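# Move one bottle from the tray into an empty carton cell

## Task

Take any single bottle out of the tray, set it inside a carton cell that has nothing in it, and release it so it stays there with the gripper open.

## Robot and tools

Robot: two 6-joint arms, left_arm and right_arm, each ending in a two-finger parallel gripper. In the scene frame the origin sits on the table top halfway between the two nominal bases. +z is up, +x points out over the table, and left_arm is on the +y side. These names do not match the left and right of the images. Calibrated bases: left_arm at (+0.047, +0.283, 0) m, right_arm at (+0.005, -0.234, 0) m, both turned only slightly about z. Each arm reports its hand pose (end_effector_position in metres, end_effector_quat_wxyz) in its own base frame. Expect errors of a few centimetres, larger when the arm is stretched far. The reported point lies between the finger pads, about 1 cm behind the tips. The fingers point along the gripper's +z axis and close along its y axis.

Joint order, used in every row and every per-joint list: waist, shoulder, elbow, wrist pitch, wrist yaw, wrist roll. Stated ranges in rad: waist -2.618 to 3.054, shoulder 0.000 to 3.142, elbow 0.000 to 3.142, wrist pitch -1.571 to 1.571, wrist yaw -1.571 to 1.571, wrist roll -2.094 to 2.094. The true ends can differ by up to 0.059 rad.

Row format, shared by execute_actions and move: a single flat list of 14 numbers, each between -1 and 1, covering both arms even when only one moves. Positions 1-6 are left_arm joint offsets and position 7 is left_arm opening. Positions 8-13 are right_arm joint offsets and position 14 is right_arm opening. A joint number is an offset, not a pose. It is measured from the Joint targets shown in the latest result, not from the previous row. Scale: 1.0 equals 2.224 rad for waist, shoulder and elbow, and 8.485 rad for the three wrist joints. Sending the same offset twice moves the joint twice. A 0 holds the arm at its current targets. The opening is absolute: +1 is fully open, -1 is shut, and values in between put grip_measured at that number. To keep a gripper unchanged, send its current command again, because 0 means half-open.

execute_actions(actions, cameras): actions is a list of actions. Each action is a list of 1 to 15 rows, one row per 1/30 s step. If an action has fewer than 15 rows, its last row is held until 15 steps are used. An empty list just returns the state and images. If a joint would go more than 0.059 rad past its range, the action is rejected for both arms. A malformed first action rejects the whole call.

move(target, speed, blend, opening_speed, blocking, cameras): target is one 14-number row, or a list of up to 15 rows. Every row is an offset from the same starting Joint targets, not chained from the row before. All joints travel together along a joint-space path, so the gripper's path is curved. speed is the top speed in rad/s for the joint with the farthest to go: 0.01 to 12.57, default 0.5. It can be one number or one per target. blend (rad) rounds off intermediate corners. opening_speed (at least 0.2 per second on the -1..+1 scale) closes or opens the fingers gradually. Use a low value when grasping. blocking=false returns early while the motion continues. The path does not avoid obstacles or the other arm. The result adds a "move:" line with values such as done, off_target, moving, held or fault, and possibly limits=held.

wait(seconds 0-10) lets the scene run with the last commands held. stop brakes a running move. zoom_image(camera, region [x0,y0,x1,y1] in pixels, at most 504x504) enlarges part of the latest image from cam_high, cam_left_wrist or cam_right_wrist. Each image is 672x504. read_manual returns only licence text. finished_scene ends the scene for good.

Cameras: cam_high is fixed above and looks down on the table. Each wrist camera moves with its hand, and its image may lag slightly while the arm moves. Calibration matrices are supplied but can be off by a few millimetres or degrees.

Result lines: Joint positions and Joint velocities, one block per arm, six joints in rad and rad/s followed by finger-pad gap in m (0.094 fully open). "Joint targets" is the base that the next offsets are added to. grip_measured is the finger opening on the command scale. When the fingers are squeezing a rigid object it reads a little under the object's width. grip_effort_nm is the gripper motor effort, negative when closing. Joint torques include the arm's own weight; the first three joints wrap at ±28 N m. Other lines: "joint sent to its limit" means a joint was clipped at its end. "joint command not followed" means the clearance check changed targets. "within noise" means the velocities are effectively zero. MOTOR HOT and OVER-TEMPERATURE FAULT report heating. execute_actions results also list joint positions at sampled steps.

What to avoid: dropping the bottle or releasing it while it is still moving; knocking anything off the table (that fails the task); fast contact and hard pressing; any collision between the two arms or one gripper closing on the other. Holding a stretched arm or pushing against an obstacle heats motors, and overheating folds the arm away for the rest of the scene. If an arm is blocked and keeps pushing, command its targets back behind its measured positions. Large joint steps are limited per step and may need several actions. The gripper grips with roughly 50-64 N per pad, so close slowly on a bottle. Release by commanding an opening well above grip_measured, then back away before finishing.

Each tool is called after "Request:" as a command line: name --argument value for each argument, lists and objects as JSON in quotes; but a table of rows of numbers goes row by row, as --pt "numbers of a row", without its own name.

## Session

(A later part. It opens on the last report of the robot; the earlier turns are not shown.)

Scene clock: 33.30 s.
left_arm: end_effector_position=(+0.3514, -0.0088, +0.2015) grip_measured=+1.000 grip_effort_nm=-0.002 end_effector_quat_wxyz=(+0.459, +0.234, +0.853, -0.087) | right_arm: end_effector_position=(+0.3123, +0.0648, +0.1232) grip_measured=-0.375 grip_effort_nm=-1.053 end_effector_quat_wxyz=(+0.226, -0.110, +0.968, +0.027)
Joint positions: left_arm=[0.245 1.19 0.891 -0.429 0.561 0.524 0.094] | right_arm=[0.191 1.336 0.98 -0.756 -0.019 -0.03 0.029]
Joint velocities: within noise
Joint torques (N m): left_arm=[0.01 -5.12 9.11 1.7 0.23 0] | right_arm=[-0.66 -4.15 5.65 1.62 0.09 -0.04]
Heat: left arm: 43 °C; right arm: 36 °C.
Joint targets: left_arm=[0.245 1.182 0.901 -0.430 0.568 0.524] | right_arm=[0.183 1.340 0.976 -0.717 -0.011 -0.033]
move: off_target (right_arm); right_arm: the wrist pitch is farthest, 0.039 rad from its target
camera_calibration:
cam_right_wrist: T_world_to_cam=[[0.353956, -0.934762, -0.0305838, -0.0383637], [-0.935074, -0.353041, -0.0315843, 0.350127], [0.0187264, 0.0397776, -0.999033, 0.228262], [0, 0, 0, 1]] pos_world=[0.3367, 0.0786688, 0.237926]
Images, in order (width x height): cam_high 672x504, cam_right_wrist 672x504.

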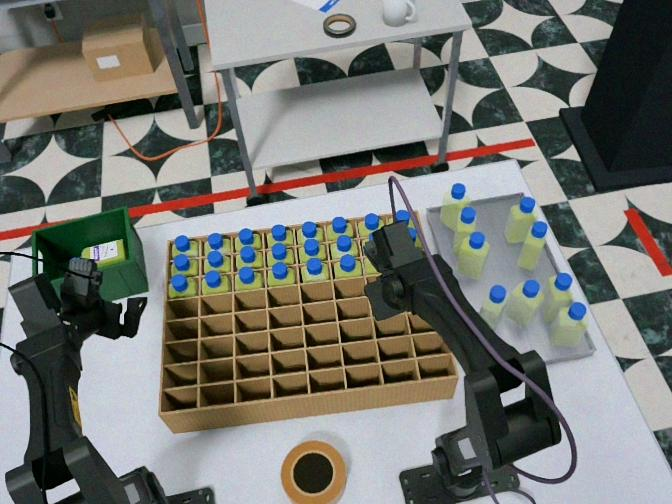

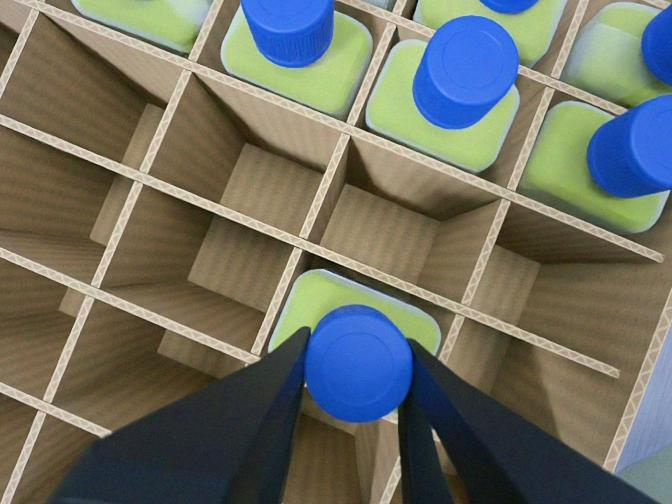

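Request:
move --target '[0,0,0,0,0,0,1, 0,0.0005,-0.0085,0.0020,0,0,-0.6]' --speed 0.2 --cameras '["cam_right_wrist"]'

Scene clock: 34.33 s.
left_arm: end_effector_position=(+0.3514, -0.0088, +0.2015) grip_measured=+1.000 grip_effort_nm=-0.002 end_effector_quat_wxyz=(+0.459, +0.234, +0.853, -0.087) | right_arm: end_effector_position=(+0.3113, +0.0646, +0.1183) grip_measured=-0.375 grip_effort_nm=-1.057 end_effector_quat_wxyz=(+0.225, -0.110, +0.968, +0.027)
Joint positions: left_arm=[0.245 1.19 0.891 -0.429 0.561 0.524 0.094] | right_arm=[0.191 1.336 0.961 -0.739 -0.019 -0.03 0.029]
Joint velocities: within noise
Joint torques (N m): left_arm=[0.01 -5.15 9.1 1.69 0.22 -0.01] | right_arm=[-0.65 -4.04 5.67 1.62 0.09 -0.05]
Heat: left arm: 43 °C; right arm: 36 °C.
Joint targets: left_arm=[0.245 1.182 0.901 -0.430 0.568 0.524] | right_arm=[0.183 1.341 0.957 -0.700 -0.011 -0.033]
move: off_target (right_arm); right_arm: the wrist pitch is farthest, 0.039 rad from its target
camera_calibration:
cam_right_wrist: T_world_to_cam=[[0.353877, -0.934782, -0.0308834, -0.0382292], [-0.935141, -0.353033, -0.0296634, 0.348762], [0.0168259, 0.0393775, -0.999083, 0.223969], [0, 0, 0, 1]] pos_world=[0.335902, 0.0785693, 0.232928]
Images, in order (width x height): cam_right_wrist 672x504.

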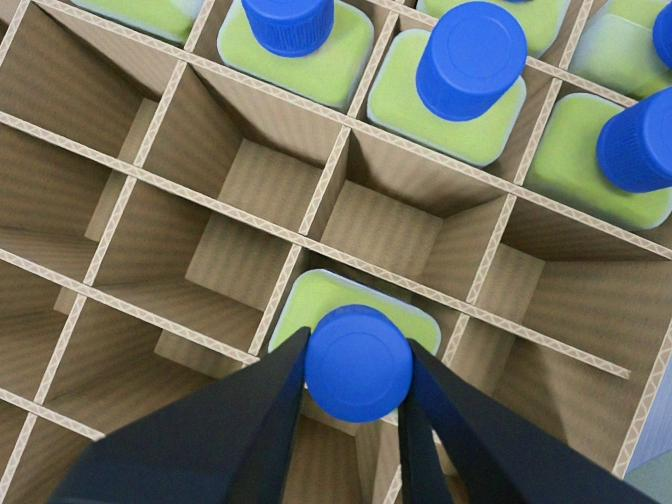

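Request:
move --target '[0,0,0,0,0,0,1, 0,0,-0.0054,0.0013,0,0,-0.6]' --speed 0.2 --cameras '["cam_right_wrist"]'

Scene clock: 35.27 s.
left_arm: end_effector_position=(+0.3514, -0.0088, +0.2015) grip_measured=+1.000 grip_effort_nm=-0.002 end_effector_quat_wxyz=(+0.459, +0.234, +0.853, -0.087) | right_arm: end_effector_position=(+0.3107, +0.0645, +0.1154) grip_measured=-0.375 grip_effort_nm=-1.057 end_effector_quat_wxyz=(+0.224, -0.110, +0.968, +0.027)
Joint positions: left_arm=[0.245 1.19 0.891 -0.429 0.561 0.524 0.094] | right_arm=[0.191 1.336 0.949 -0.729 -0.019 -0.03 0.029]
Joint velocities: within noise
Joint torques (N m): left_arm=[-0.03 -5.12 9.2 1.69 0.23 0] | right_arm=[-0.64 -4.05 5.56 1.59 0.09 -0.06]
Heat: left arm: 43 °C; right arm: 37 °C.
Joint targets: left_arm=[0.245 1.182 0.901 -0.430 0.568 0.524] | right_arm=[0.183 1.341 0.945 -0.689 -0.012 -0.033]
move: off_target (right_arm); right_arm: the wrist pitch is farthest, 0.040 rad from its target
camera_calibration:
cam_right_wrist: T_world_to_cam=[[0.353828, -0.934795, -0.0310392, -0.0382175], [-0.935171, -0.353008, -0.0289736, 0.348117], [0.0161273, 0.0392786, -0.999098, 0.221328], [0, 0, 0, 1]] pos_world=[0.335502, 0.0784694, 0.230029]
Images, in order (width x height): cam_right_wrist 672x504.

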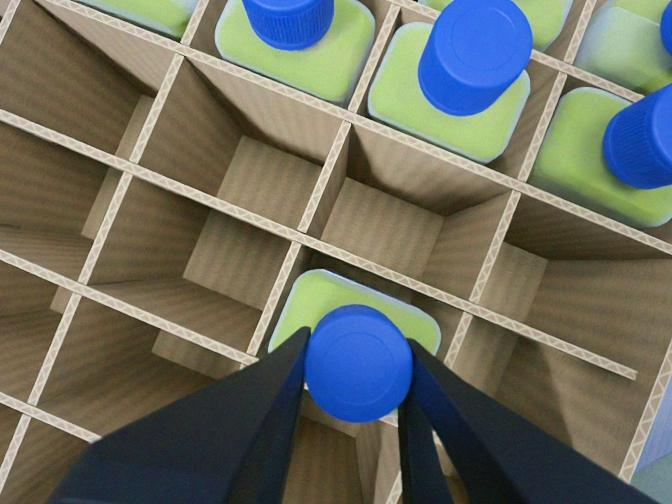

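Request:
zoom_image --camera "cam_right_wrist" --region '[290, 0, 550, 200]'

Request:
zoom_image --camera "cam_right_wrist" --region '[250, 250, 510, 450]'

Scaled by 1.938 from the camera's 672x504 image, which has a finer 960x720 frame.

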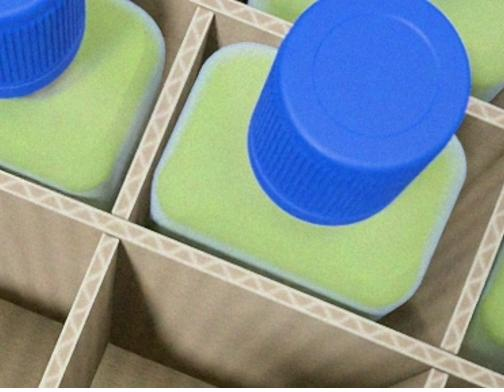

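Scaled by 1.938 from the camera's 672x504 image, which has a finer 960x720 frame.

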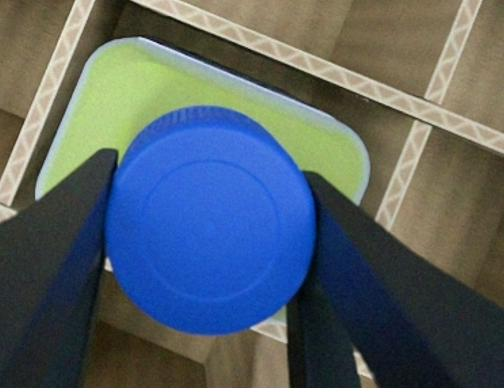

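Request:
move --target '[0,0,0,0,0,0,1, 0,0.0054,-0.0045,0.0025,0,0,-0.6]' --speed 0.15 --cameras '["cam_right_wrist"]'

Request:
zoom_image --camera "cam_right_wrist" --region '[290, 0, 550, 200]'

Scene clock: 36.57 s.
left_arm: end_effector_position=(+0.3514, -0.0088, +0.2015) grip_measured=+1.000 grip_effort_nm=-0.002 end_effector_quat_wxyz=(+0.459, +0.234, +0.853, -0.087) | right_arm: end_effector_position=(+0.3127, +0.0649, +0.1104) grip_measured=-0.375 grip_effort_nm=-1.057 end_effector_quat_wxyz=(+0.224, -0.110, +0.968, +0.027)
Joint positions: left_arm=[0.245 1.19 0.891 -0.429 0.561 0.524 0.094] | right_arm=[0.191 1.348 0.939 -0.707 -0.019 -0.03 0.029]
Joint velocities: within noise
Joint torques (N m): left_arm=[-0.01 -5.15 9.14 1.71 0.23 0] | right_arm=[-0.61 -4.15 5.64 1.62 0.09 -0.06]
Heat: left arm: 43 °C; right arm: 37 °C.
Joint targets: left_arm=[0.245 1.182 0.901 -0.430 0.568 0.524] | right_arm=[0.183 1.354 0.935 -0.668 -0.012 -0.033]
move: off_target (right_arm); right_arm: the wrist pitch is farthest, 0.040 rad from its target
camera_calibration:
cam_right_wrist: T_world_to_cam=[[0.353889, -0.934766, -0.031237, -0.038688], [-0.935167, -0.353109, -0.0278721, 0.349741], [0.0150239, 0.0390754, -0.999123, 0.21658], [0, 0, 0, 1]] pos_world=[0.337504, 0.0788695, 0.22493]
Images, in order (width x height): cam_right_wrist 672x504.

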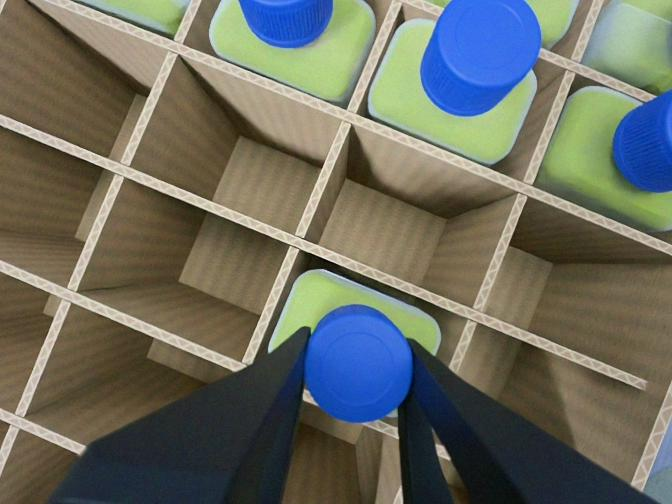

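Scaled by 1.938 from the camera's 672x504 image, which has a finer 960x720 frame.

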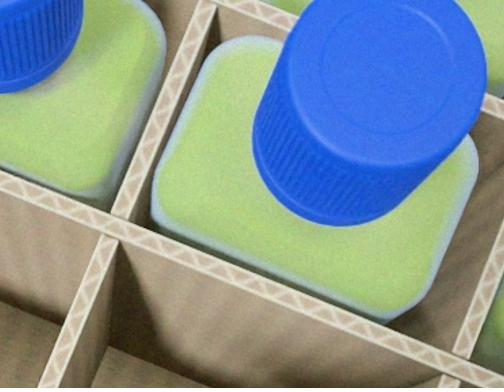

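Request:
move --target '[0,0,0,0,0,0,1, 0,0,0,0,0,0,-0.05]' --opening_speed 0.5 --cameras '["cam_right_wrist"]'

Scene clock: 38.10 s.
left_arm: end_effector_position=(+0.3514, -0.0088, +0.2015) grip_measured=+1.000 grip_effort_nm=-0.002 end_effector_quat_wxyz=(+0.459, +0.234, +0.853, -0.087) | right_arm: end_effector_position=(+0.3171, +0.0655, +0.1126) grip_measured=-0.053 grip_effort_nm=0.110 end_effector_quat_wxyz=(+0.234, -0.109, +0.966, +0.027)
Joint positions: left_arm=[0.245 1.19 0.891 -0.429 0.561 0.524 0.094] | right_arm=[0.191 1.348 0.939 -0.687 -0.018 -0.03 0.045]
Joint velocities: within noise
Joint torques (N m): left_arm=[-0.03 -5.07 9.1 1.69 0.23 0] | right_arm=[-0.62 -4.16 5.63 1.43 0.09 -0.06]
Heat: left arm: 43 °C; right arm: 37 °C.
Joint targets: left_arm=[0.245 1.182 0.901 -0.430 0.568 0.524] | right_arm=[0.183 1.354 0.935 -0.668 -0.012 -0.033]
move: done
camera_calibration:
cam_right_wrist: T_world_to_cam=[[0.353919, -0.934892, -0.0268001, -0.0401048], [-0.93462, -0.352452, -0.0475818, 0.356212], [0.0350381, 0.041888, -0.998508, 0.212153], [0, 0, 0, 1]] pos_world=[0.339683, 0.0791672, 0.227711]
Images, in order (width x height): cam_right_wrist 672x504.

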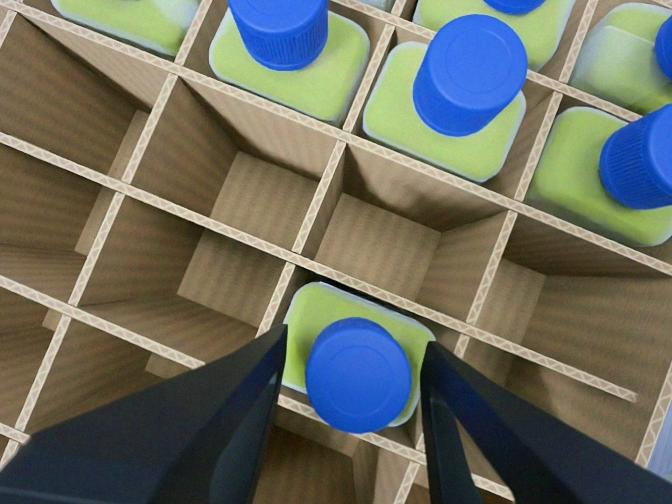

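Request:
move --pt "0 0 0 0 0 0 1 0 -0.0076 0.0607 -0.02 0 0 -0.05" --pt "0 0 0 0 0 0 1 0 -0.004 0.1574 -0.0427 0 0 -0.05" --speed 0.4 --blend 0.02

Scene clock: 40.90 s.
left_arm: end_effector_position=(+0.3514, -0.0088, +0.2015) grip_measured=+1.000 grip_effort_nm=-0.002 end_effector_quat_wxyz=(+0.459, +0.234, +0.853, -0.087) | right_arm: end_effector_position=(+0.3134, +0.0648, +0.1903) grip_measured=-0.053 grip_effort_nm=0.115 end_effector_quat_wxyz=(+0.224, -0.109, +0.968, +0.027)
Joint positions: left_arm=[0.245 1.19 0.891 -0.429 0.561 0.524 0.094] | right_arm=[0.191 1.348 1.258 -1.026 -0.018 -0.03 0.045]
Joint velocities: within noise
Joint torques (N m): left_arm=[-0.06 -5.14 9.14 1.7 0.23 0] | right_arm=[-0.66 -4.9 8.13 1.17 0.08 -0.05]
Heat: left arm: 43 °C; right arm: 36 °C.
Joint targets: left_arm=[0.245 1.182 0.901 -0.430 0.568 0.524] | right_arm=[0.183 1.345 1.285 -1.030 -0.012 -0.033]
move: done
camera_calibration:
cam_right_wrist: T_world_to_cam=[[0.353345, -0.935002, -0.0303012, -0.0365535], [-0.935375, -0.352602, -0.0272918, 0.352573], [0.0148336, 0.0379865, -0.999168, 0.296662], [0, 0, 0, 1]] pos_world=[0.338304, 0.0788712, 0.304929]

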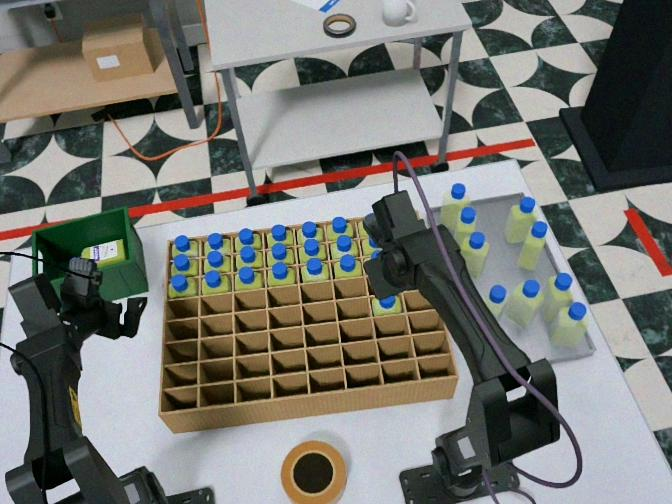

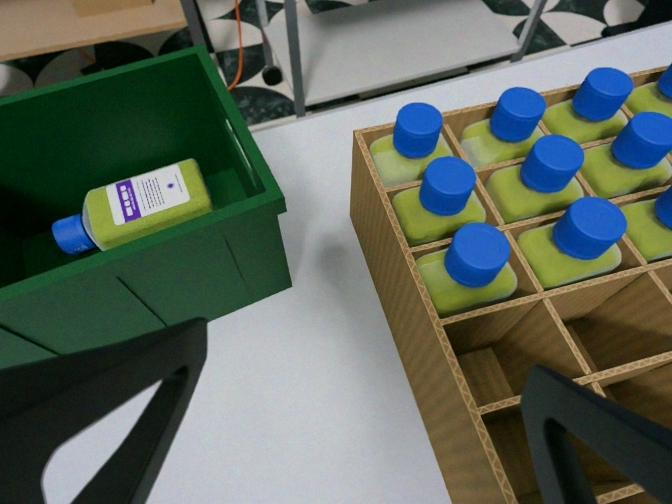

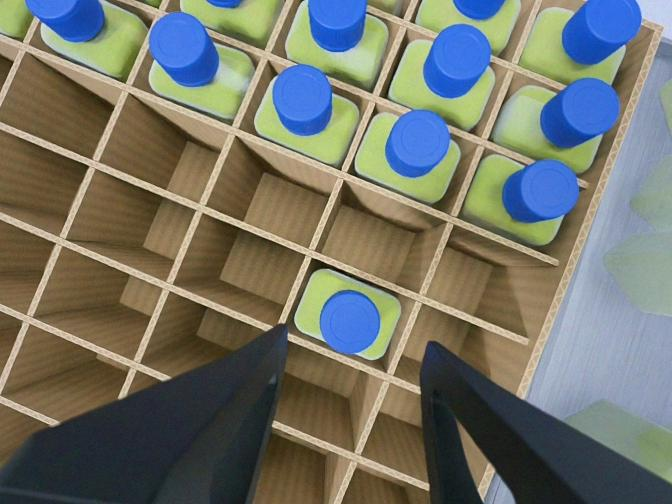

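The bottle is standing in its cell and the gripper is clear of it.

Request:
finished_scene

The scene is finished: the task was done.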